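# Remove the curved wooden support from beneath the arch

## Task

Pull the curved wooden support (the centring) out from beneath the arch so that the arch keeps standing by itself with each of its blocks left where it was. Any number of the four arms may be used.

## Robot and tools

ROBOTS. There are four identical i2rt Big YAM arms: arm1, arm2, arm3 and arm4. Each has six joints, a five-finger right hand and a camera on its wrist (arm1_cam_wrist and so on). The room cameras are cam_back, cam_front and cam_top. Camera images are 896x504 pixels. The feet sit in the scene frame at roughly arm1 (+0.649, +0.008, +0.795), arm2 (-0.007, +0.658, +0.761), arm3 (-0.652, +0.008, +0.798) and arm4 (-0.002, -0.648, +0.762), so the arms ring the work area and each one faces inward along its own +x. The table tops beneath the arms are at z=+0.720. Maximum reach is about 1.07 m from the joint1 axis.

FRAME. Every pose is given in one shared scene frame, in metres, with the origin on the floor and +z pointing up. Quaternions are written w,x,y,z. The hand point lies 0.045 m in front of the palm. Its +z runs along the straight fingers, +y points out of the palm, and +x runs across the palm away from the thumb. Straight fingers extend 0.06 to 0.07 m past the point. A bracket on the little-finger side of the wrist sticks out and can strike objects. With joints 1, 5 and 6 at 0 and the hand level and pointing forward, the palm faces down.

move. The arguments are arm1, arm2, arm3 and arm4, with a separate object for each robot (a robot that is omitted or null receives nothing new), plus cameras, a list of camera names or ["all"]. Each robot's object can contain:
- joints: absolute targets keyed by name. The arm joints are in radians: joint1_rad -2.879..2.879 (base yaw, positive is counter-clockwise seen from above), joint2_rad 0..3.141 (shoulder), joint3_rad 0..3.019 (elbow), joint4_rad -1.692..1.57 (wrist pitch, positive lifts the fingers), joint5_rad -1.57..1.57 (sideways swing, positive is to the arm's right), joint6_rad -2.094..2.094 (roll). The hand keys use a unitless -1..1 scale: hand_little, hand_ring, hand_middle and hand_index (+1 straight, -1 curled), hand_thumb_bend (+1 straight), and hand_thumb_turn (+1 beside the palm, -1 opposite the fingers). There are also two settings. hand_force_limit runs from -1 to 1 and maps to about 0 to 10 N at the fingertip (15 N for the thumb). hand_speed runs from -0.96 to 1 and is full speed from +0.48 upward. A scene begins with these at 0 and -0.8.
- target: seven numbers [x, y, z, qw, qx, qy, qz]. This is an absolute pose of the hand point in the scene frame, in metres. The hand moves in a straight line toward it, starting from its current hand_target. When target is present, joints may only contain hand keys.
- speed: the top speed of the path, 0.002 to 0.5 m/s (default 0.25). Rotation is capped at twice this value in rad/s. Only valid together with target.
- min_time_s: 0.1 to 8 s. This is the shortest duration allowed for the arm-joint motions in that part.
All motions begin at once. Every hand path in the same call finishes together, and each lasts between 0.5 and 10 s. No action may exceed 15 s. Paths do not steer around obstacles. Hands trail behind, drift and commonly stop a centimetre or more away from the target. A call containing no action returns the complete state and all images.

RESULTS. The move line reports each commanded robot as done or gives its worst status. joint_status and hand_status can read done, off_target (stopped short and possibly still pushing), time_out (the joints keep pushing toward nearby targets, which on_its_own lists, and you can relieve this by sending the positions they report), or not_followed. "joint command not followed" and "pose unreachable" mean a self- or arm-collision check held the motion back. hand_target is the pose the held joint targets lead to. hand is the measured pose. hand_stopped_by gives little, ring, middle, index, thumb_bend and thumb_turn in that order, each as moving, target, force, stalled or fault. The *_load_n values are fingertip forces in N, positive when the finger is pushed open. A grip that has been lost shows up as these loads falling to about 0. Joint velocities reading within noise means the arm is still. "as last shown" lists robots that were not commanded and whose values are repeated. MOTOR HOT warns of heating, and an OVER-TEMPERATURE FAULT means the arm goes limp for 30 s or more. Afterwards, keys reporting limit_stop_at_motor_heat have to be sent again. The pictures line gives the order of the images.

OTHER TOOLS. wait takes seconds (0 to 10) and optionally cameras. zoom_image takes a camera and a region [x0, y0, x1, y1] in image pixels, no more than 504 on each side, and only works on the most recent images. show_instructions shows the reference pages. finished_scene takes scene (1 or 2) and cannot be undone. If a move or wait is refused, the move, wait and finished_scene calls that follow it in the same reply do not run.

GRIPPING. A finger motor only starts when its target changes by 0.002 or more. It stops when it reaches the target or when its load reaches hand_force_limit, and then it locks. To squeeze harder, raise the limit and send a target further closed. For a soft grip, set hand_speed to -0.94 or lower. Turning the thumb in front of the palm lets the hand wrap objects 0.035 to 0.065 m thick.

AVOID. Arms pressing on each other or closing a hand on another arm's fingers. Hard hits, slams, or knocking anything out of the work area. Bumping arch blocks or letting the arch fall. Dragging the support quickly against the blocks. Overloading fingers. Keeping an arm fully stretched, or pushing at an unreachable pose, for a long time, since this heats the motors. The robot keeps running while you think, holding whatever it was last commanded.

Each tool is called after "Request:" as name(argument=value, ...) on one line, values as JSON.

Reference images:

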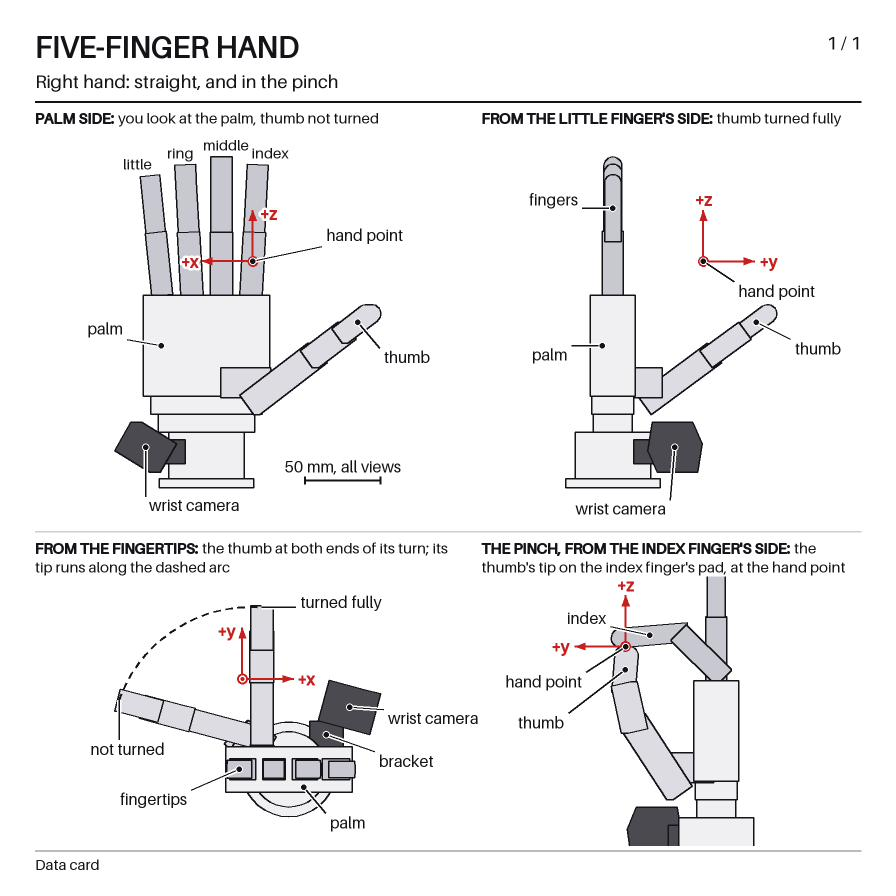

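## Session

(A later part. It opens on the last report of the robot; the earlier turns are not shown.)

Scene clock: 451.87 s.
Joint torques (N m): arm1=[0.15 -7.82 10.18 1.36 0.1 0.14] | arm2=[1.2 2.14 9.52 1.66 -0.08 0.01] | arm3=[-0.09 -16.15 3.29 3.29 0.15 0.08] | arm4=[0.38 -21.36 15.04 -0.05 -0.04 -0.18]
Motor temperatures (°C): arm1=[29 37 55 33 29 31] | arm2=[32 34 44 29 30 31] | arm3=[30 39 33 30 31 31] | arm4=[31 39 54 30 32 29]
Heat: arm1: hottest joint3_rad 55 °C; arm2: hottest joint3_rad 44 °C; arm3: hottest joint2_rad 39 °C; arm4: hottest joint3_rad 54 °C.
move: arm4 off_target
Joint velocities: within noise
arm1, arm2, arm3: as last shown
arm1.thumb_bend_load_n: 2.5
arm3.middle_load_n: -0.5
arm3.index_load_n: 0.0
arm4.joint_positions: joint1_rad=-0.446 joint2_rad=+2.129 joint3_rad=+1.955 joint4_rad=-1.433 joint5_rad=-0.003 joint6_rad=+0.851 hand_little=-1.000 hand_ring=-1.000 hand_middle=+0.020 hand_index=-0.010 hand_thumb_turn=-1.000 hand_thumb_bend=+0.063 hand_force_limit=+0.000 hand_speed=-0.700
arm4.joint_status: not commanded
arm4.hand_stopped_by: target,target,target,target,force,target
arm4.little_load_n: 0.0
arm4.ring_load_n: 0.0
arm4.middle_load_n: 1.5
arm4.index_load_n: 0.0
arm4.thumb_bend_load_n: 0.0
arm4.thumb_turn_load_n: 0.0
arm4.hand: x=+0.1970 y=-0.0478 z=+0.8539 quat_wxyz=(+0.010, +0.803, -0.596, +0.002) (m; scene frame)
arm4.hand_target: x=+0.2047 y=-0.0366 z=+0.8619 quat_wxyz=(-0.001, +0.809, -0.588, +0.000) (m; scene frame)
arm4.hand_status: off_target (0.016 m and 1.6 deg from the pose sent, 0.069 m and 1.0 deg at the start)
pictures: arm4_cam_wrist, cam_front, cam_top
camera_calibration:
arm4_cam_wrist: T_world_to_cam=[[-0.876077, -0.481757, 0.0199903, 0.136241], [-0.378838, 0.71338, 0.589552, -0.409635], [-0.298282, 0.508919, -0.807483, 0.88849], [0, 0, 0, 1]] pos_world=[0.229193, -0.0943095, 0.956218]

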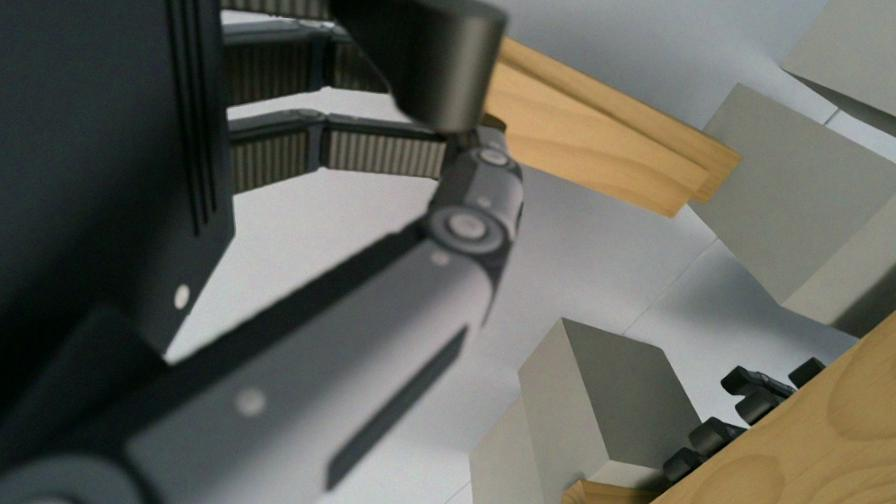

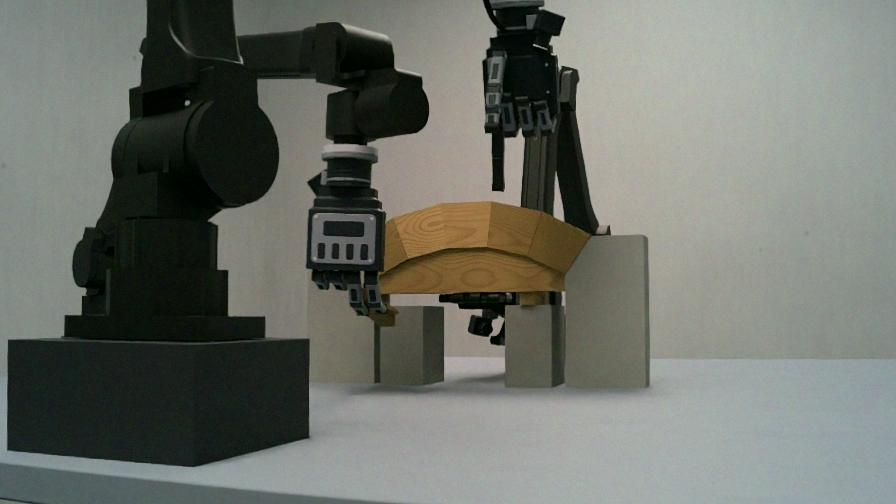

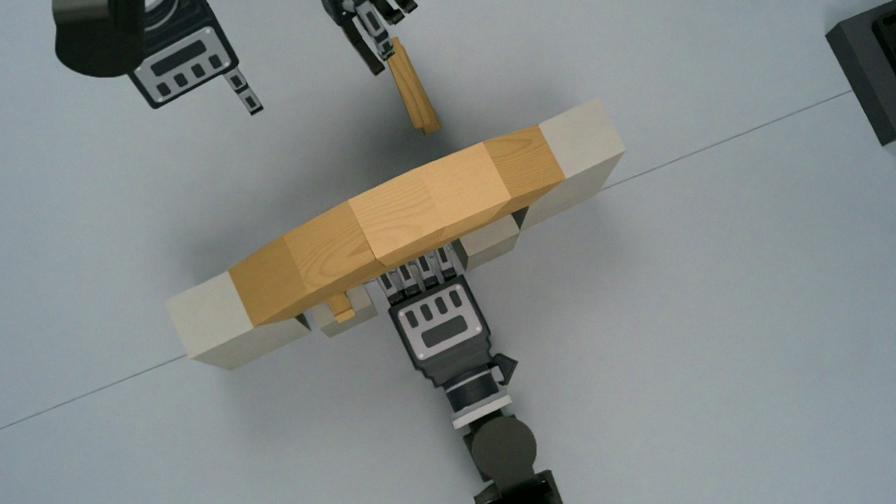

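Request:
move(arm4={"joints": {"hand_thumb_bend": -0.1}})

Request:
move(arm4={"target": [0.215, -0.055, 0.79, 0, -0.809, 0.5878, 0], "speed": 0.08}, cameras=["cam_top", "cam_front"])

Scene clock: 457.33 s.
Joint torques (N m): arm1=[-0.32 -7.18 10.21 1.35 0.12 0.19] | arm2=[1.14 2.08 9.5 1.65 -0.07 0.01] | arm3=[0.15 -16.21 3.23 3.34 0.16 0.08] | arm4=[-0.56 -21.07 15.09 -0.38 0.01 -0.21]
Motor temperatures (°C): arm1=[29 37 55 33 29 31] | arm2=[32 34 44 29 30 31] | arm3=[30 39 33 30 31 31] | arm4=[31 39 53 30 32 29]
Heat: arm1: hottest joint3_rad 55 °C; arm2: hottest joint3_rad 44 °C; arm3: hottest joint2_rad 39 °C; arm4: hottest joint3_rad 53 °C.
move: arm4 off_target
Joint velocities: within noise
arm1, arm3: as last shown
arm1.index_load_n: -0.5
arm2.joint_positions: joint1_rad=+0.122 joint2_rad=+0.609 joint3_rad=+1.415 joint4_rad=-1.185 joint5_rad=+0.064 joint6_rad=-1.396 hand_little=+1.000 hand_ring=+1.000 hand_middle=+1.000 hand_index=+1.000 hand_thumb_turn=+1.000 hand_thumb_bend=+1.000 hand_force_limit=+0.000 hand_speed=-0.800
arm2.joint_status: not commanded
arm2.hand_stopped_by: target,target,target,target,target,target
arm2.little_load_n: 0.5
arm2.ring_load_n: 0.0
arm2.middle_load_n: 0.0
arm2.index_load_n: 0.0
arm2.thumb_bend_load_n: 0.0
arm2.thumb_turn_load_n: 0.0
arm2.hand: x=-0.0395 y=+0.4041 z=+1.3025 quat_wxyz=(+0.347, +0.563, -0.607, +0.440) (m; scene frame)
arm2.hand_target: x=-0.0399 y=+0.4063 z=+1.3141 quat_wxyz=(+0.353, +0.558, -0.602, +0.449) (m; scene frame)
arm2.hand_status: not commanded
arm3.index_load_n: -0.5
arm4.joint_positions: joint1_rad=-0.446 joint2_rad=+2.130 joint3_rad=+1.955 joint4_rad=-1.433 joint5_rad=-0.003 joint6_rad=+0.850 hand_little=-1.000 hand_ring=-1.000 hand_middle=+0.021 hand_index=-0.010 hand_thumb_turn=-1.000 hand_thumb_bend=-0.043 hand_force_limit=+0.000 hand_speed=-0.700
arm4.joint_status: hand_thumb_bend off_target (ended at -0.043, target -0.100)
arm4.hand_stopped_by: target,target,target,target,force,target
arm4.little_load_n: 0.0
arm4.ring_load_n: 0.0
arm4.middle_load_n: 8.5
arm4.index_load_n: 0.0
arm4.thumb_bend_load_n: 8.0
arm4.thumb_turn_load_n: 2.0
arm4.hand: x=+0.1970 y=-0.0479 z=+0.8534 quat_wxyz=(+0.011, +0.803, -0.595, +0.002) (m; scene frame)
arm4.hand_target: x=+0.2047 y=-0.0367 z=+0.8619 quat_wxyz=(-0.001, +0.809, -0.588, +0.000) (m; scene frame)
arm4.hand_status: not commanded
pictures: none

Scene clock: 458.93 s.
Joint torques (N m): arm1=[0.79 -7.59 10.04 1.32 0.07 0.19] | arm2=[1.26 2.08 9.51 1.66 -0.08 0.01] | arm3=[0.38 -15.79 3.3 3.4 0.16 0.06] | arm4=[-0.91 -21.36 8.44 0.95 -0.01 -0.23]
Motor temperatures (°C): arm1=[29 37 55 33 29 31] | arm2=[32 34 44 29 30 31] | arm3=[30 39 33 30 31 31] | arm4=[31 39 53 30 32 29]
Heat: arm1: hottest joint3_rad 55 °C; arm2: hottest joint3_rad 44 °C; arm3: hottest joint2_rad 39 °C; arm4: hottest joint3_rad 53 °C.
move: arm4 off_target
Joint velocities: within noise
arm1.joint_positions: joint1_rad=-0.324 joint2_rad=+1.488 joint3_rad=+1.396 joint4_rad=-1.220 joint5_rad=-0.104 joint6_rad=-0.395 hand_little=-1.000 hand_ring=-1.000 hand_middle=-1.000 hand_index=+1.000 hand_thumb_turn=-0.949 hand_thumb_bend=+0.501 hand_force_limit=+0.000 hand_speed=+0.000
arm1.joint_status: not commanded
arm1.hand_stopped_by: target,target,target,target,target,target
arm1.little_load_n: 0.0
arm1.ring_load_n: 0.0
arm1.middle_load_n: -1.0
arm1.index_load_n: 0.0
arm1.thumb_bend_load_n: 2.5
arm1.thumb_turn_load_n: 5.0
arm1.hand: x=+0.2175 y=+0.1054 z=+0.9999 quat_wxyz=(+0.093, -0.652, -0.745, +0.106) (m; scene frame)
arm1.hand_target: x=+0.2107 y=+0.1099 z=+0.9962 quat_wxyz=(+0.099, -0.660, -0.737, +0.107) (m; scene frame)
arm1.hand_status: not commanded
arm2: as last shown
arm2.little_load_n: 0.0
arm3.joint_positions: joint1_rad=-0.020 joint2_rad=+2.091 joint3_rad=+0.771 joint4_rad=+1.372 joint5_rad=-0.101 joint6_rad=+0.007 hand_little=+1.000 hand_ring=+1.000 hand_middle=+1.000 hand_index=+1.000 hand_thumb_turn=-1.000 hand_thumb_bend=+0.000 hand_force_limit=+0.000 hand_speed=+0.000
arm3.joint_status: not commanded
arm3.hand_stopped_by: target,target,target,target,target,target
arm3.little_load_n: -0.5
arm3.ring_load_n: -0.5
arm3.middle_load_n: -0.5
arm3.index_load_n: 0.0
arm3.thumb_bend_load_n: 0.0
arm3.thumb_turn_load_n: 0.0
arm3.hand: x=-0.0200 y=+0.0339 z=+0.8018 quat_wxyz=(-0.527, +0.504, -0.473, +0.494) (m; scene frame)
arm3.hand_target: x=-0.0124 y=+0.0390 z=+0.8410 quat_wxyz=(-0.548, +0.485, -0.452, +0.510) (m; scene frame)
arm3.hand_status: not commanded
arm4.joint_positions: joint1_rad=-0.465 joint2_rad=+2.145 joint3_rad=+1.851 joint4_rad=-1.280 joint5_rad=-0.003 joint6_rad=+0.824 hand_little=-1.000 hand_ring=-1.000 hand_middle=+0.021 hand_index=-0.010 hand_thumb_turn=-1.000 hand_thumb_bend=-0.043 hand_force_limit=+0.000 hand_speed=-0.700
arm4.joint_status: not commanded
arm4.hand_stopped_by: target,target,target,target,force,target
arm4.little_load_n: 0.0
arm4.ring_load_n: 0.0
arm4.middle_load_n: 8.0
arm4.index_load_n: 0.0
arm4.thumb_bend_load_n: 8.0
arm4.thumb_turn_load_n: 1.5
arm4.hand: x=+0.2100 y=-0.0504 z=+0.8051 quat_wxyz=(-0.006, +0.805, -0.593, -0.002) (m; scene frame)
arm4.hand_target: x=+0.2148 y=-0.0553 z=+0.7902 quat_wxyz=(+0.000, +0.809, -0.588, +0.000) (m; scene frame)
arm4.hand_status: off_target (0.017 m and 1.0 deg from the pose sent, 0.066 m and 1.7 deg at the start)
pictures: cam_front, cam_top

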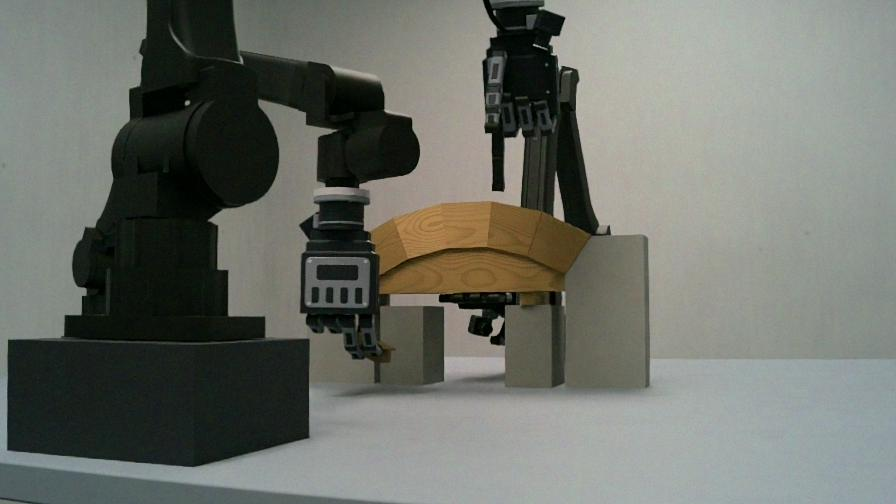

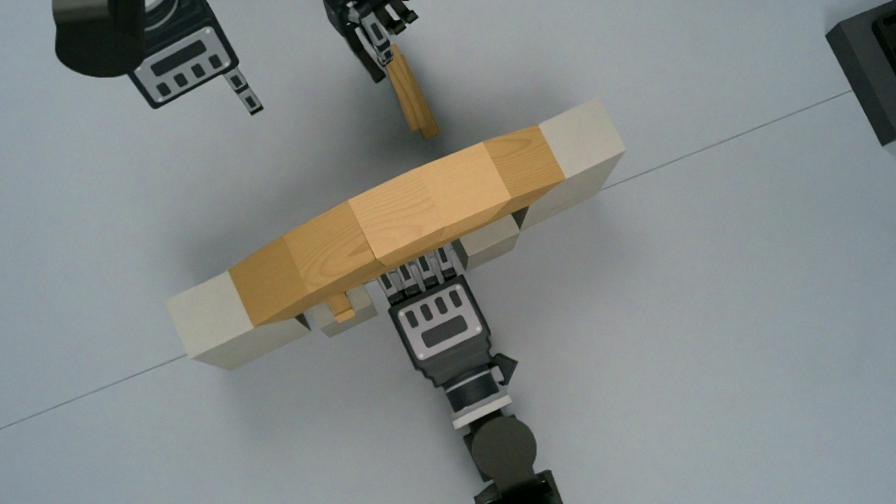

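Request:
move(arm4={"target": [0.215, -0.06, 0.757, 0, -0.809, 0.5878, 0], "speed": 0.06}, cameras=["cam_front"])

Request:
zoom_image(camera="cam_front", region=[280, 260, 460, 400])

Scene clock: 464.73 s.
Joint torques (N m): arm1=[0.5 -7.24 10.19 1.52 0.12 0.2] | arm2=[1.26 2.14 9.54 1.66 -0.08 0.02] | arm3=[0.26 -15.97 3.33 3.4 0.14 0.07] | arm4=[-1.08 -21.42 8.21 0.92 0.03 -0.26]
Motor temperatures (°C): arm1=[29 37 55 33 29 31] | arm2=[32 34 44 29 30 31] | arm3=[30 39 33 30 31 31] | arm4=[31 39 53 30 32 29]
Heat: arm1: hottest joint3_rad 55 °C; arm2: hottest joint3_rad 44 °C; arm3: hottest joint2_rad 39 °C; arm4: hottest joint3_rad 53 °C.
move: arm4 off_target
Joint velocities: within noise
arm1, arm2, arm3: as last shown
arm3.middle_load_n: 0.0
arm4.joint_positions: joint1_rad=-0.467 joint2_rad=+2.164 joint3_rad=+1.794 joint4_rad=-1.204 joint5_rad=-0.003 joint6_rad=+0.820 hand_little=-1.000 hand_ring=-1.000 hand_middle=+0.021 hand_index=-0.010 hand_thumb_turn=-1.000 hand_thumb_bend=-0.043 hand_force_limit=+0.000 hand_speed=-0.700
arm4.joint_status: not commanded
arm4.hand_stopped_by: target,target,target,target,force,target
arm4.little_load_n: 0.0
arm4.ring_load_n: 0.0
arm4.middle_load_n: 8.0
arm4.index_load_n: 0.0
arm4.thumb_bend_load_n: 7.5
arm4.thumb_turn_load_n: 2.0
arm4.hand: x=+0.2093 y=-0.0544 z=+0.7720 quat_wxyz=(-0.006, +0.806, -0.592, -0.001) (m; scene frame)
arm4.hand_target: x=+0.2148 y=-0.0602 z=+0.7573 quat_wxyz=(+0.000, +0.809, -0.588, +0.000) (m; scene frame)
arm4.hand_status: off_target (0.017 m and 0.9 deg from the pose sent, 0.049 m and 1.0 deg at the start)
pictures: cam_front

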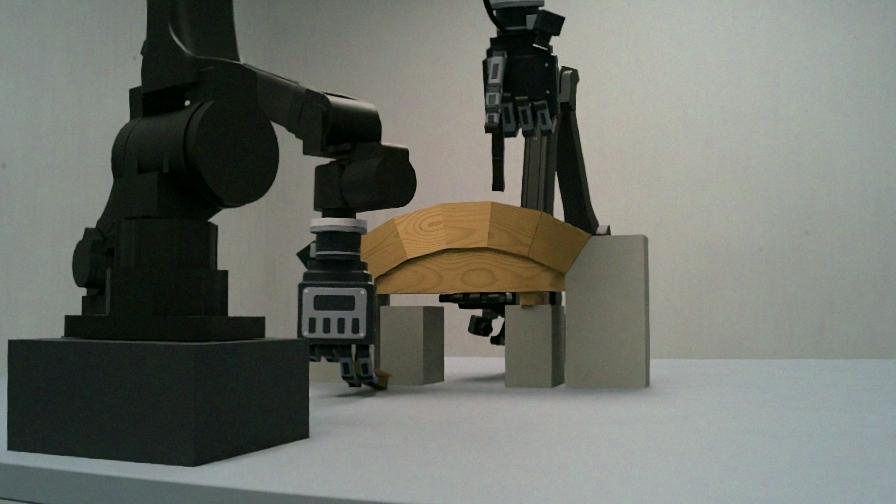

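Scaled by 2.800 from the camera's 896x504 image, which has a finer 1280x720 frame.

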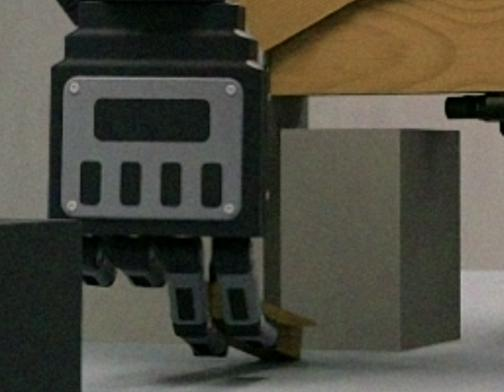

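Request:
move(arm4={"target": [0.215, -0.06, 0.750, 0, -0.809, 0.5878, 0], "speed": 0.04})

Request:
move(arm4={"joints": {"hand_thumb_bend": 0.9, "hand_speed": -0.6}}, cameras=["cam_top", "cam_front"])

Request:
zoom_image(camera="cam_front", region=[280, 260, 460, 400])

Scene clock: 469.87 s.
Joint torques (N m): arm1=[0.26 -7.18 10.17 1.28 0.13 0.19] | arm2=[1.2 2.14 9.5 1.66 -0.08 0.02] | arm3=[0.15 -16.09 3.21 3.38 0.14 0.09] | arm4=[-1.14 -20.66 7.99 0.99 -0.03 -0.22]
Motor temperatures (°C): arm1=[29 37 55 33 29 31] | arm2=[32 34 44 29 30 31] | arm3=[30 39 33 30 31 31] | arm4=[31 39 52 30 32 29]
Heat: arm1: hottest joint3_rad 55 °C; arm2: hottest joint3_rad 44 °C; arm3: hottest joint2_rad 39 °C; arm4: hottest joint3_rad 52 °C.
move: arm4 off_target
Joint velocities: within noise
arm1, arm2, arm3: as last shown
arm1.thumb_bend_load_n: 2.0
arm3.middle_load_n: -0.5
arm3.index_load_n: -0.5
arm4.joint_positions: joint1_rad=-0.467 joint2_rad=+2.164 joint3_rad=+1.790 joint4_rad=-1.191 joint5_rad=-0.003 joint6_rad=+0.820 hand_little=-1.000 hand_ring=-1.000 hand_middle=+0.021 hand_index=-0.010 hand_thumb_turn=-1.000 hand_thumb_bend=-0.043 hand_force_limit=+0.000 hand_speed=-0.700
arm4.joint_status: not commanded
arm4.hand_stopped_by: target,target,target,target,force,target
arm4.little_load_n: 0.0
arm4.ring_load_n: 0.0
arm4.middle_load_n: 8.0
arm4.index_load_n: 0.0
arm4.thumb_bend_load_n: 7.5
arm4.thumb_turn_load_n: 1.5
arm4.hand: x=+0.2103 y=-0.0529 z=+0.7705 quat_wxyz=(-0.010, +0.806, -0.592, -0.002) (m; scene frame)
arm4.hand_target: x=+0.2146 y=-0.0604 z=+0.7505 quat_wxyz=(+0.000, +0.809, -0.588, +0.000) (m; scene frame)
arm4.hand_status: off_target (0.022 m and 1.3 deg from the pose sent, 0.023 m and 0.9 deg at the start)
pictures: none

Scene clock: 472.00 s.
Joint torques (N m): arm1=[-0.15 -7.65 10.07 1.43 0.15 0.21] | arm2=[1.2 2.08 9.54 1.65 -0.08 0.01] | arm3=[-0.15 -15.85 3.28 3.25 0.16 0.06] | arm4=[-0.91 -21.01 7.97 0.94 -0.01 -0.22]
Motor temperatures (°C): arm1=[29 37 55 33 29 31] | arm2=[32 34 44 29 30 31] | arm3=[30 39 33 30 31 31] | arm4=[31 39 52 30 32 29]
Heat: arm1: hottest joint3_rad 55 °C; arm2: hottest joint3_rad 44 °C; arm3: hottest joint2_rad 39 °C; arm4: hottest joint3_rad 52 °C.
move: arm4 done
Joint velocities: within noise
arm1, arm2, arm3: as last shown
arm1.middle_load_n: -0.5
arm1.thumb_bend_load_n: 2.5
arm3.thumb_bend_load_n: 0.5
arm4.joint_positions: joint1_rad=-0.468 joint2_rad=+2.168 joint3_rad=+1.790 joint4_rad=-1.190 joint5_rad=-0.003 joint6_rad=+0.820 hand_little=-1.000 hand_ring=-1.000 hand_middle=+0.020 hand_index=-0.010 hand_thumb_turn=-1.000 hand_thumb_bend=+0.900 hand_force_limit=+0.000 hand_speed=-0.600
arm4.joint_status: all done
arm4.hand_stopped_by: target,target,target,target,target,target
arm4.little_load_n: 0.0
arm4.ring_load_n: 0.0
arm4.middle_load_n: 0.0
arm4.index_load_n: 0.0
arm4.thumb_bend_load_n: 0.0
arm4.thumb_turn_load_n: 0.0
arm4.hand: x=+0.2108 y=-0.0531 z=+0.7682 quat_wxyz=(-0.009, +0.806, -0.592, -0.002) (m; scene frame)
arm4.hand_target: x=+0.2147 y=-0.0605 z=+0.7504 quat_wxyz=(+0.000, +0.809, -0.588, +0.000) (m; scene frame)
arm4.hand_status: not commanded
pictures: cam_front, cam_top

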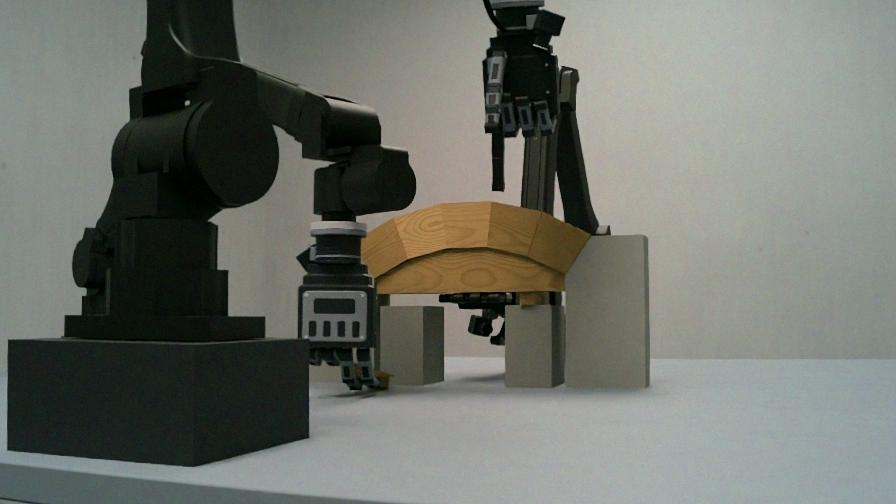

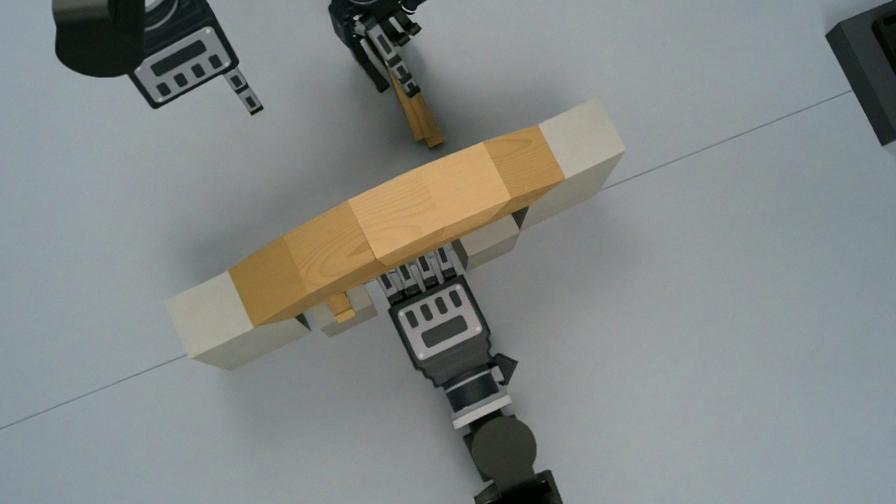

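Scaled by 2.800 from the camera's 896x504 image, which has a finer 1280x720 frame.

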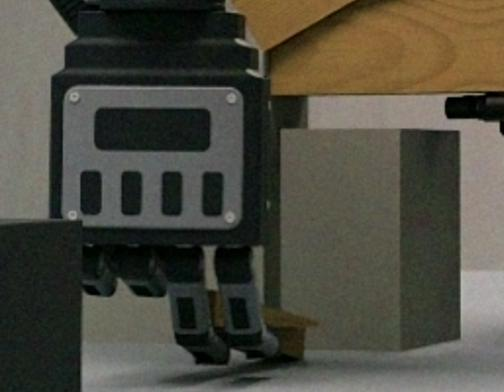

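Request:
move(arm4={"target": [0.262, -0.052, 0.752, 0, -0.809, 0.5878, 0], "speed": 0.12})

Request:
move(arm4={"target": [0.262, -0.11, 0.93, 0, -0.809, 0.5878, 0], "speed": 0.3}, cameras=["cam_top"])

Scene clock: 477.03 s.
Joint torques (N m): arm1=[-0.5 -7.65 10.11 1.4 0.17 0.23] | arm2=[1.14 2.08 9.55 1.66 -0.08 0.01] | arm3=[-0.21 -15.97 3.29 3.32 0.17 0.08] | arm4=[-2.14 -20.31 13.68 0.2 0.39 -0.19]
Motor temperatures (°C): arm1=[29 37 55 33 29 31] | arm2=[32 34 44 29 30 31] | arm3=[30 39 33 30 31 31] | arm4=[31 40 52 30 32 29]
Heat: arm1: hottest joint3_rad 55 °C; arm2: hottest joint3_rad 44 °C; arm3: hottest joint2_rad 39 °C; arm4: hottest joint3_rad 52 °C.
move: arm4 off_target
Joint velocities: within noise
arm1, arm2, arm3: as last shown
arm1.middle_load_n: -1.0
arm2.little_load_n: 0.5
arm2.middle_load_n: -0.5
arm3.index_load_n: 0.0
arm4.joint_positions: joint1_rad=-0.516 joint2_rad=+2.221 joint3_rad=+1.864 joint4_rad=-1.229 joint5_rad=-0.014 joint6_rad=+0.765 hand_little=-1.000 hand_ring=-1.000 hand_middle=+0.019 hand_index=-0.010 hand_thumb_turn=-1.000 hand_thumb_bend=+0.900 hand_force_limit=+0.000 hand_speed=-0.600
arm4.joint_status: not commanded
arm4.hand_stopped_by: target,target,target,target,target,target
arm4.little_load_n: 0.0
arm4.ring_load_n: 0.0
arm4.middle_load_n: -4.0
arm4.index_load_n: 0.0
arm4.thumb_bend_load_n: 0.0
arm4.thumb_turn_load_n: 0.0
arm4.hand: x=+0.2421 y=-0.0559 z=+0.7621 quat_wxyz=(+0.001, +0.808, -0.589, -0.006) (m; scene frame)
arm4.hand_target: x=+0.2615 y=-0.0530 z=+0.7521 quat_wxyz=(-0.001, +0.809, -0.588, +0.000) (m; scene frame)
arm4.hand_status: off_target (0.023 m and 0.7 deg from the pose sent, 0.054 m and 1.2 deg at the start)
pictures: none

Scene clock: 478.53 s.
Joint torques (N m): arm1=[0.03 -7.47 10.3 1.33 0.11 0.13] | arm2=[1.08 2.08 9.55 1.68 -0.08 0.01] | arm3=[0.09 -15.79 3.26 3.34 0.18 0.07] | arm4=[-0.73 -19.84 14.24 -0.31 0 -0.23]
Motor temperatures (°C): arm1=[29 37 55 33 29 31] | arm2=[32 34 44 29 30 31] | arm3=[30 40 33 30 31 31] | arm4=[31 40 52 30 32 29]
Heat: arm1: hottest joint3_rad 55 °C; arm2: hottest joint3_rad 44 °C; arm3: hottest joint2_rad 40 °C; arm4: hottest joint3_rad 52 °C.
move: arm4 off_target
Joint velocities: within noise
arm1, arm2, arm3: as last shown
arm2.little_load_n: 0.0
arm2.middle_load_n: 0.0
arm3.little_load_n: -1.0
arm3.middle_load_n: 0.0
arm3.index_load_n: -0.5
arm3.thumb_bend_load_n: 0.0
arm4.joint_positions: joint1_rad=-0.574 joint2_rad=+2.005 joint3_rad=+1.923 joint4_rad=-1.528 joint5_rad=-0.001 joint6_rad=+0.718 hand_little=-1.000 hand_ring=-1.000 hand_middle=+0.020 hand_index=-0.010 hand_thumb_turn=-1.000 hand_thumb_bend=+0.900 hand_force_limit=+0.000 hand_speed=-0.600
arm4.joint_status: not commanded
arm4.hand_stopped_by: target,target,target,target,target,target
arm4.little_load_n: 0.0
arm4.ring_load_n: 0.0
arm4.middle_load_n: 0.5
arm4.index_load_n: 0.0
arm4.thumb_bend_load_n: 0.0
arm4.thumb_turn_load_n: 0.0
arm4.hand: x=+0.2523 y=-0.1166 z=+0.9187 quat_wxyz=(+0.011, +0.805, -0.594, +0.001) (m; scene frame)
arm4.hand_target: x=+0.2617 y=-0.1106 z=+0.9299 quat_wxyz=(-0.001, +0.809, -0.588, +0.000) (m; scene frame)
arm4.hand_status: off_target (0.016 m and 1.5 deg from the pose sent, 0.177 m and 0.7 deg at the start)
pictures: cam_top

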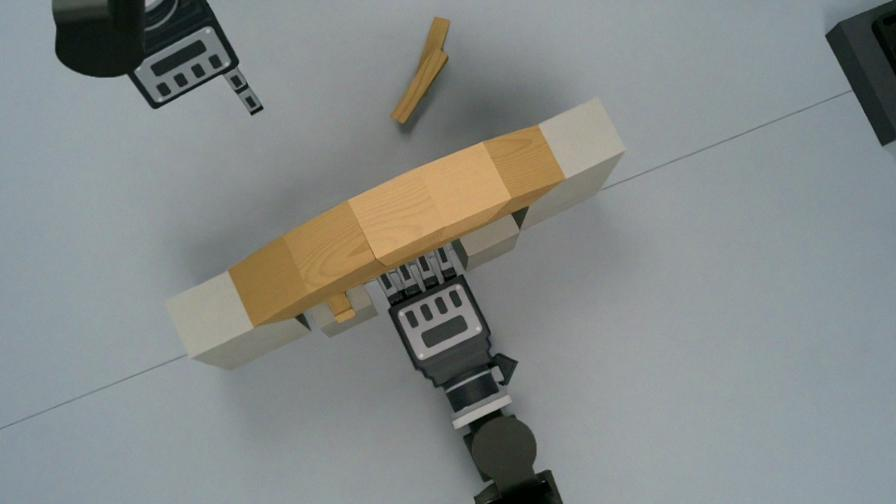

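Request:
move(arm1={"target": [0.14, 0.116, 0.885, 0.0886, -0.6727, -0.7284, 0.0959], "speed": 0.2}, arm4={"joints": {"joint1_rad": -0.75, "joint2_rad": 1.6, "joint3_rad": 1.6}, "min_time_s": 3}, cameras=["cam_top", "cam_front", "arm1_cam_wrist"])

Request:
zoom_image(camera="cam_front", region=[440, 220, 620, 360])

Request:
zoom_image(camera="cam_top", region=[200, 60, 400, 220])

Scene clock: 504.93 s.
Joint torques (N m): arm1=[1.08 -10.52 12.07 1.21 0.18 0.21] | arm2=[1.14 2.2 9.54 1.65 -0.08 0.01] | arm3=[-0.21 -15.97 3.23 3.4 0.18 0.1] | arm4=[-1.14 -17.26 8.77 -0.1 0 -0.23]
Motor temperatures (°C): arm1=[29 37 54 33 29 31] | arm2=[32 34 44 29 30 31] | arm3=[30 40 33 30 31 31] | arm4=[31 40 53 30 32 29]
Heat: arm1: hottest joint3_rad 54 °C; arm2: hottest joint3_rad 44 °C; arm3: hottest joint2_rad 40 °C; arm4: hottest joint3_rad 53 °C.
move: arm1 off_target; arm4 done
Joint velocities: within noise
arm1.joint_positions: joint1_rad=-0.312 joint2_rad=+1.745 joint3_rad=+1.387 joint4_rad=-1.008 joint5_rad=-0.083 joint6_rad=-0.341 hand_little=-1.000 hand_ring=-1.000 hand_middle=-1.000 hand_index=+1.000 hand_thumb_turn=-0.949 hand_thumb_bend=+0.501 hand_force_limit=+0.000 hand_speed=+0.000
arm1.joint_status: not commanded
arm1.hand_stopped_by: target,target,target,target,target,target
arm1.little_load_n: 0.0
arm1.ring_load_n: 0.0
arm1.middle_load_n: -1.0
arm1.index_load_n: 0.0
arm1.thumb_bend_load_n: 2.5
arm1.thumb_turn_load_n: 5.0
arm1.hand: x=+0.1590 y=+0.1153 z=+0.8793 quat_wxyz=(+0.071, -0.672, -0.732, +0.088) (m; scene frame)
arm1.hand_target: x=+0.1405 y=+0.1158 z=+0.8854 quat_wxyz=(+0.089, -0.673, -0.728, +0.096) (m; scene frame)
arm1.hand_status: off_target (0.020 m and 2.3 deg from the pose sent, 0.139 m and 3.3 deg at the start)
arm2, arm3: as last shown
arm2.thumb_bend_load_n: 0.5
arm3.little_load_n: -0.5
arm3.middle_load_n: -0.5
arm3.index_load_n: 0.0
arm4.joint_positions: joint1_rad=-0.740 joint2_rad=+1.615 joint3_rad=+1.613 joint4_rad=-1.528 joint5_rad=-0.001 joint6_rad=+0.718 hand_little=-1.000 hand_ring=-1.000 hand_middle=+0.020 hand_index=-0.010 hand_thumb_turn=-1.000 hand_thumb_bend=+0.900 hand_force_limit=+0.000 hand_speed=-0.600
arm4.joint_status: all done
arm4.hand_stopped_by: target,target,target,target,target,target
arm4.little_load_n: 0.0
arm4.ring_load_n: 0.0
arm4.middle_load_n: 0.0
arm4.index_load_n: 0.0
arm4.thumb_bend_load_n: 0.0
arm4.thumb_turn_load_n: 0.0
arm4.hand: x=+0.2611 y=-0.2529 z=+1.0055 quat_wxyz=(-0.028, +0.752, -0.658, -0.001) (m; scene frame)
arm4.hand_target: x=+0.2587 y=-0.2637 z=+1.0076 quat_wxyz=(-0.022, +0.756, -0.654, -0.001) (m; scene frame)
arm4.hand_status: not commanded
pictures: arm1_cam_wrist, cam_front, cam_top
camera_calibration:
arm1_cam_wrist: T_world_to_cam=[[0.893586, 0.379405, -0.239906, 0.0231111], [0.440404, -0.84442, 0.304959, -0.218514], [-0.0868781, -0.378163, -0.921653, 0.979403], [0, 0, 0, 1]] pos_world=[0.160671, 0.177088, 0.974852]

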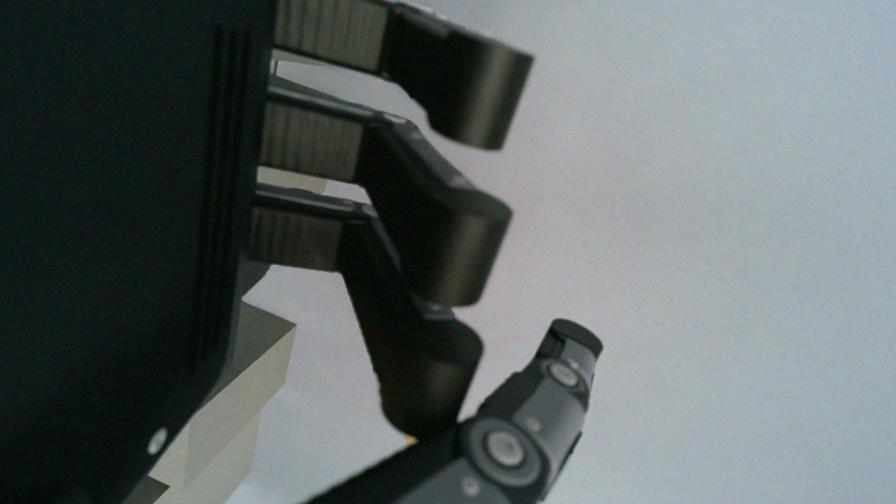

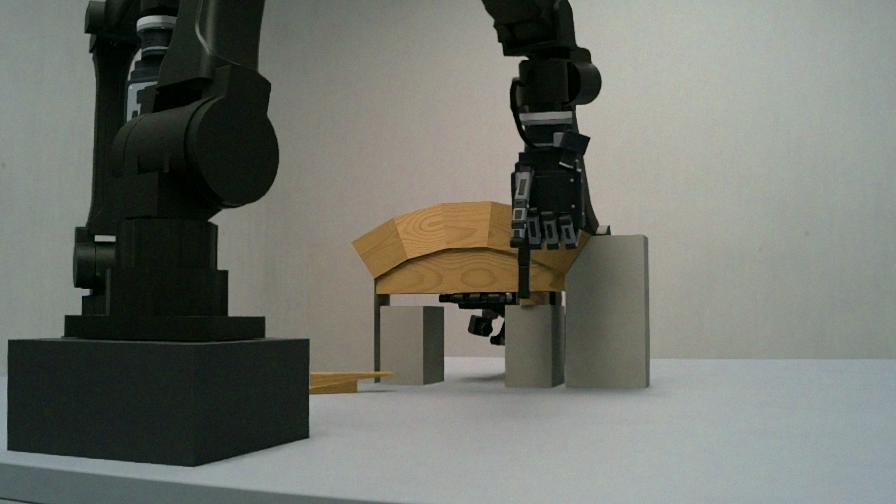

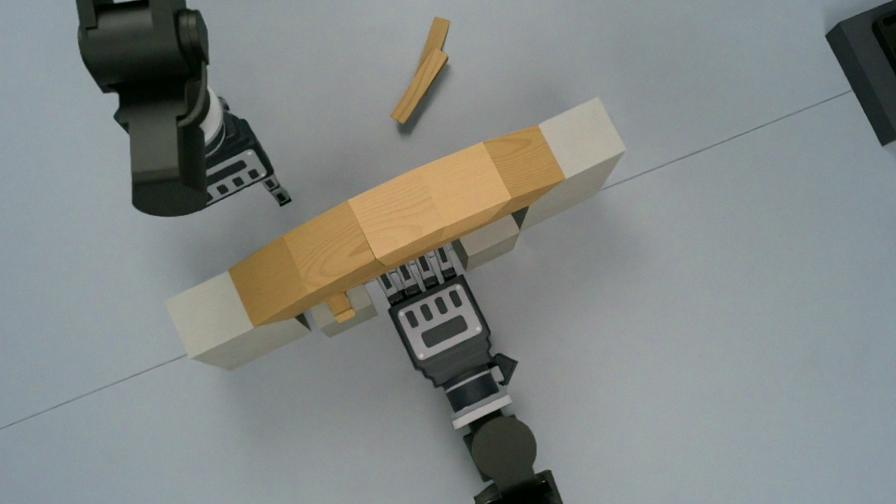

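Scaled by 2.800 from the camera's 896x504 image, which has a finer 1280x720 frame.

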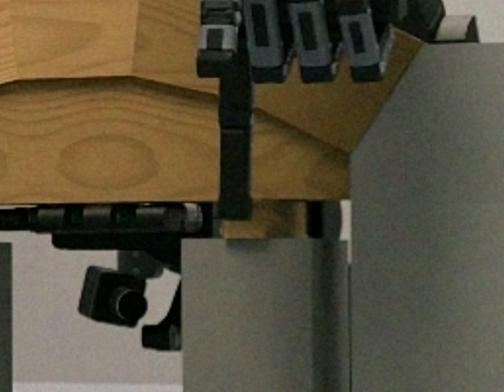

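Scaled by 2.520 from the camera's 896x504 image, which has a finer 1280x720 frame.

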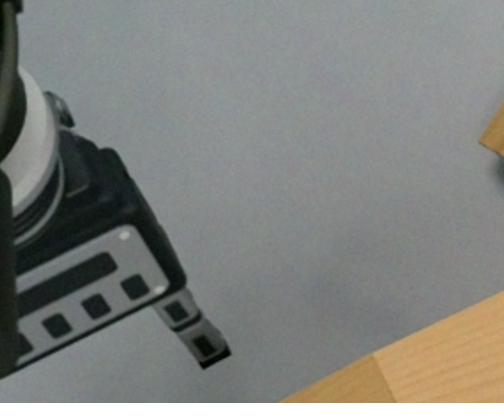

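Request:
move(arm1={"target": [0.105, 0.112, 0.885, 0.0886, -0.6727, -0.7284, 0.0959], "speed": 0.1}, cameras=["cam_front", "cam_top"])

Request:
zoom_image(camera="cam_front", region=[490, 260, 570, 320])

Request:
zoom_image(camera="cam_top", region=[200, 120, 400, 340])

Scene clock: 512.80 s.
Joint torques (N m): arm1=[1.49 -10.52 14.46 0.17 0.08 0.23] | arm2=[1.08 2.02 9.52 1.66 -0.08 0.02] | arm3=[0.09 -15.44 3.49 3.45 0.16 0.05] | arm4=[-0.73 -16.97 8.76 -0.12 -0.02 -0.24]
Motor temperatures (°C): arm1=[29 37 54 33 29 31] | arm2=[32 34 44 29 30 31] | arm3=[30 40 33 30 31 31] | arm4=[31 39 52 30 32 29]
Heat: arm1: hottest joint3_rad 54 °C; arm2: hottest joint3_rad 44 °C; arm3: hottest joint2_rad 40 °C; arm4: hottest joint3_rad 52 °C.
move: arm1 off_target
Joint velocities: within noise
arm1.joint_positions: joint1_rad=-0.291 joint2_rad=+1.815 joint3_rad=+1.474 joint4_rad=-1.008 joint5_rad=-0.075 joint6_rad=-0.324 hand_little=-1.000 hand_ring=-1.000 hand_middle=-1.000 hand_index=+1.000 hand_thumb_turn=-0.949 hand_thumb_bend=+0.501 hand_force_limit=+0.000 hand_speed=+0.000
arm1.joint_status: not commanded
arm1.hand_stopped_by: target,target,target,target,target,target
arm1.little_load_n: 0.0
arm1.ring_load_n: -0.5
arm1.middle_load_n: -1.0
arm1.index_load_n: -1.0
arm1.thumb_bend_load_n: 2.5
arm1.thumb_turn_load_n: 5.0
arm1.hand: x=+0.1260 y=+0.1131 z=+0.8750 quat_wxyz=(+0.078, -0.670, -0.732, +0.090) (m; scene frame)
arm1.hand_target: x=+0.1059 y=+0.1118 z=+0.8851 quat_wxyz=(+0.089, -0.673, -0.728, +0.096) (m; scene frame)
arm1.hand_status: off_target (0.023 m and 1.5 deg from the pose sent, 0.054 m and 2.3 deg at the start)
arm2.joint_positions: joint1_rad=+0.122 joint2_rad=+0.609 joint3_rad=+1.415 joint4_rad=-1.185 joint5_rad=+0.064 joint6_rad=-1.396 hand_little=+1.000 hand_ring=+1.000 hand_middle=+1.000 hand_index=+1.000 hand_thumb_turn=+1.000 hand_thumb_bend=+1.000 hand_force_limit=+0.000 hand_speed=-0.800
arm2.joint_status: not commanded
arm2.hand_stopped_by: target,target,target,target,target,target
arm2.little_load_n: 0.0
arm2.ring_load_n: 0.0
arm2.middle_load_n: 0.0
arm2.index_load_n: 0.0
arm2.thumb_bend_load_n: 0.0
arm2.thumb_turn_load_n: 0.0
arm2.hand: x=-0.0395 y=+0.4041 z=+1.3025 quat_wxyz=(+0.347, +0.563, -0.607, +0.440) (m; scene frame)
arm2.hand_target: x=-0.0399 y=+0.4063 z=+1.3141 quat_wxyz=(+0.353, +0.558, -0.602, +0.449) (m; scene frame)
arm2.hand_status: not commanded
arm3, arm4: as last shown
arm3.joint_positions: joint1_rad=-0.020 joint2_rad=+2.089 joint3_rad=+0.768 joint4_rad=+1.372 joint5_rad=-0.101 joint6_rad=+0.009 hand_little=+1.000 hand_ring=+1.000 hand_middle=+1.000 hand_index=+1.000 hand_thumb_turn=-1.000 hand_thumb_bend=+0.000 hand_force_limit=+0.000 hand_speed=+0.000
arm3.little_load_n: -1.0
arm3.hand: x=-0.0210 y=+0.0340 z=+0.8017 quat_wxyz=(-0.527, +0.504, -0.474, +0.493) (m; scene frame)
arm3.hand_target: x=-0.0123 y=+0.0390 z=+0.8411 quat_wxyz=(-0.548, +0.485, -0.452, +0.511) (m; scene frame)
pictures: cam_front, cam_top

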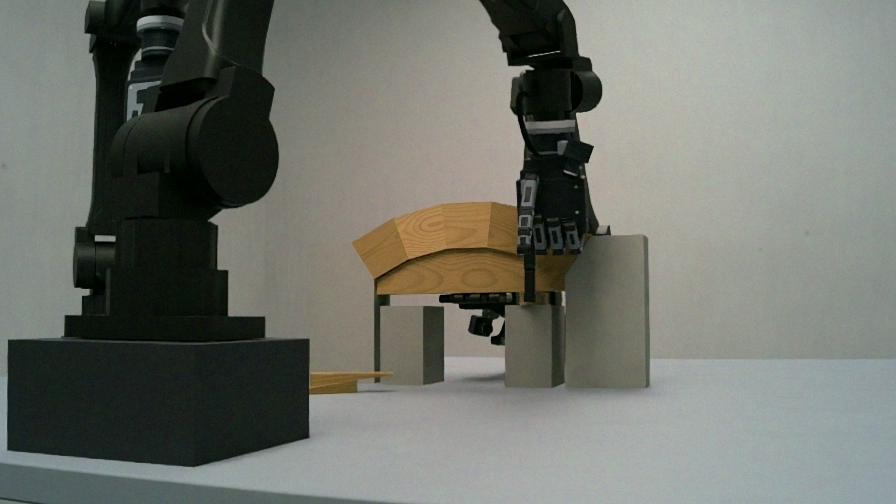

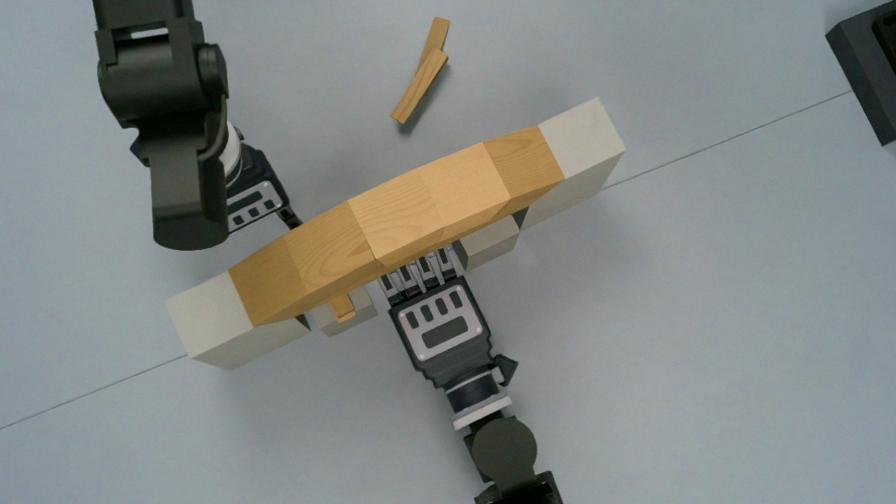

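Scaled by 6.300 from the camera's 896x504 image, which has a finer 1280x720 frame.

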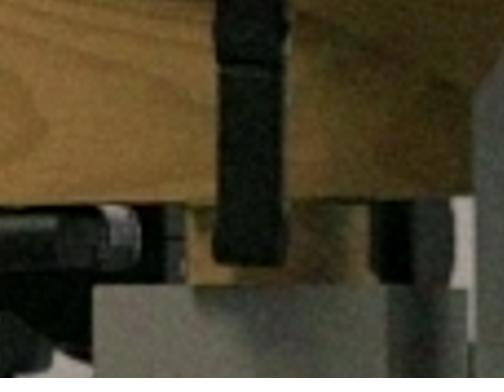

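Scaled by 2.291 from the camera's 896x504 image, which has a finer 1280x720 frame.

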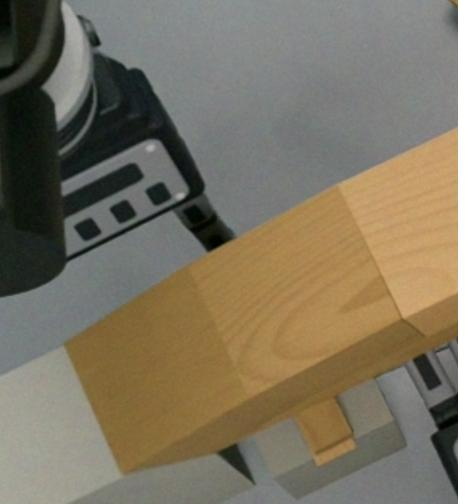

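Request:
move(arm1={"target": [0.118, 0.107, 0.886, 0.0886, -0.6727, -0.7284, 0.0959], "speed": 0.1}, cameras=["cam_front"])

Request:
zoom_image(camera="cam_front", region=[490, 260, 570, 320])

Scene clock: 524.37 s.
Joint torques (N m): arm1=[1.49 -12.81 10.37 0.54 0.06 0.22] | arm2=[1.2 2.14 9.5 1.65 -0.08 0.02] | arm3=[0.21 -16.21 3.43 3.37 0.16 0.06] | arm4=[-0.91 -17.14 8.81 -0.2 -0.02 -0.22]
Motor temperatures (°C): arm1=[29 37 57 32 29 31] | arm2=[32 34 44 29 30 31] | arm3=[30 41 33 30 31 31] | arm4=[31 39 50 30 32 29]
Heat: arm1: hottest joint3_rad 57 °C; arm2: hottest joint3_rad 44 °C; arm3: hottest joint2_rad 41 °C; arm4: hottest joint3_rad 50 °C.
move: arm1 off_target
Joint velocities: within noise
arm1.joint_positions: joint1_rad=-0.291 joint2_rad=+1.815 joint3_rad=+1.474 joint4_rad=-1.008 joint5_rad=-0.075 joint6_rad=-0.321 hand_little=-1.000 hand_ring=-1.000 hand_middle=-1.000 hand_index=+1.000 hand_thumb_turn=-0.949 hand_thumb_bend=+0.501 hand_force_limit=+0.000 hand_speed=+0.000
arm1.joint_status: not commanded
arm1.hand_stopped_by: target,target,target,target,target,target
arm1.little_load_n: 0.0
arm1.ring_load_n: 0.0
arm1.middle_load_n: -1.0
arm1.index_load_n: -1.0
arm1.thumb_bend_load_n: 2.0
arm1.thumb_turn_load_n: 5.0
arm1.hand: x=+0.1259 y=+0.1127 z=+0.8750 quat_wxyz=(+0.078, -0.671, -0.732, +0.089) (m; scene frame)
arm1.hand_target: x=+0.1181 y=+0.1069 z=+0.8860 quat_wxyz=(+0.088, -0.673, -0.728, +0.096) (m; scene frame)
arm1.hand_status: off_target (0.015 m and 1.5 deg from the pose sent, 0.015 m and 1.5 deg at the start)
arm2, arm4: as last shown
arm3.joint_positions: joint1_rad=-0.020 joint2_rad=+2.089 joint3_rad=+0.768 joint4_rad=+1.372 joint5_rad=-0.101 joint6_rad=+0.009 hand_little=+1.000 hand_ring=+1.000 hand_middle=+1.000 hand_index=+1.000 hand_thumb_turn=-1.000 hand_thumb_bend=+0.000 hand_force_limit=+0.000 hand_speed=+0.000
arm3.joint_status: not commanded
arm3.hand_stopped_by: target,target,target,target,target,target
arm3.little_load_n: -0.5
arm3.ring_load_n: -0.5
arm3.middle_load_n: 0.0
arm3.index_load_n: 0.0
arm3.thumb_bend_load_n: 0.5
arm3.thumb_turn_load_n: 0.0
arm3.hand: x=-0.0210 y=+0.0340 z=+0.8017 quat_wxyz=(-0.527, +0.504, -0.474, +0.493) (m; scene frame)
arm3.hand_target: x=-0.0123 y=+0.0390 z=+0.8411 quat_wxyz=(-0.548, +0.485, -0.452, +0.511) (m; scene frame)
arm3.hand_status: not commanded
arm4.thumb_turn_load_n: -0.5
pictures: cam_front

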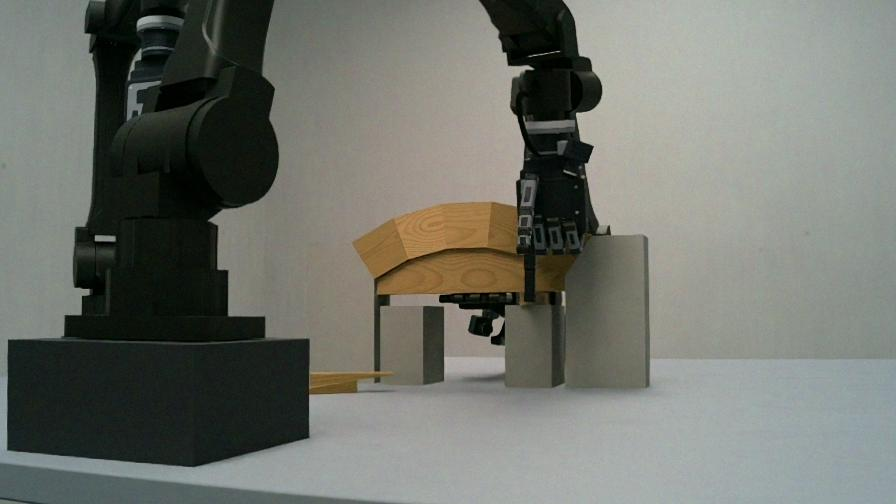

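Scaled by 6.300 from the camera's 896x504 image, which has a finer 1280x720 frame.

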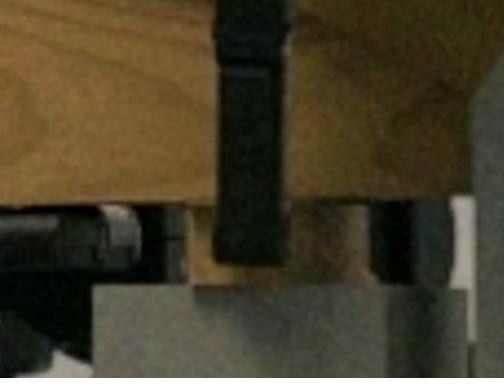

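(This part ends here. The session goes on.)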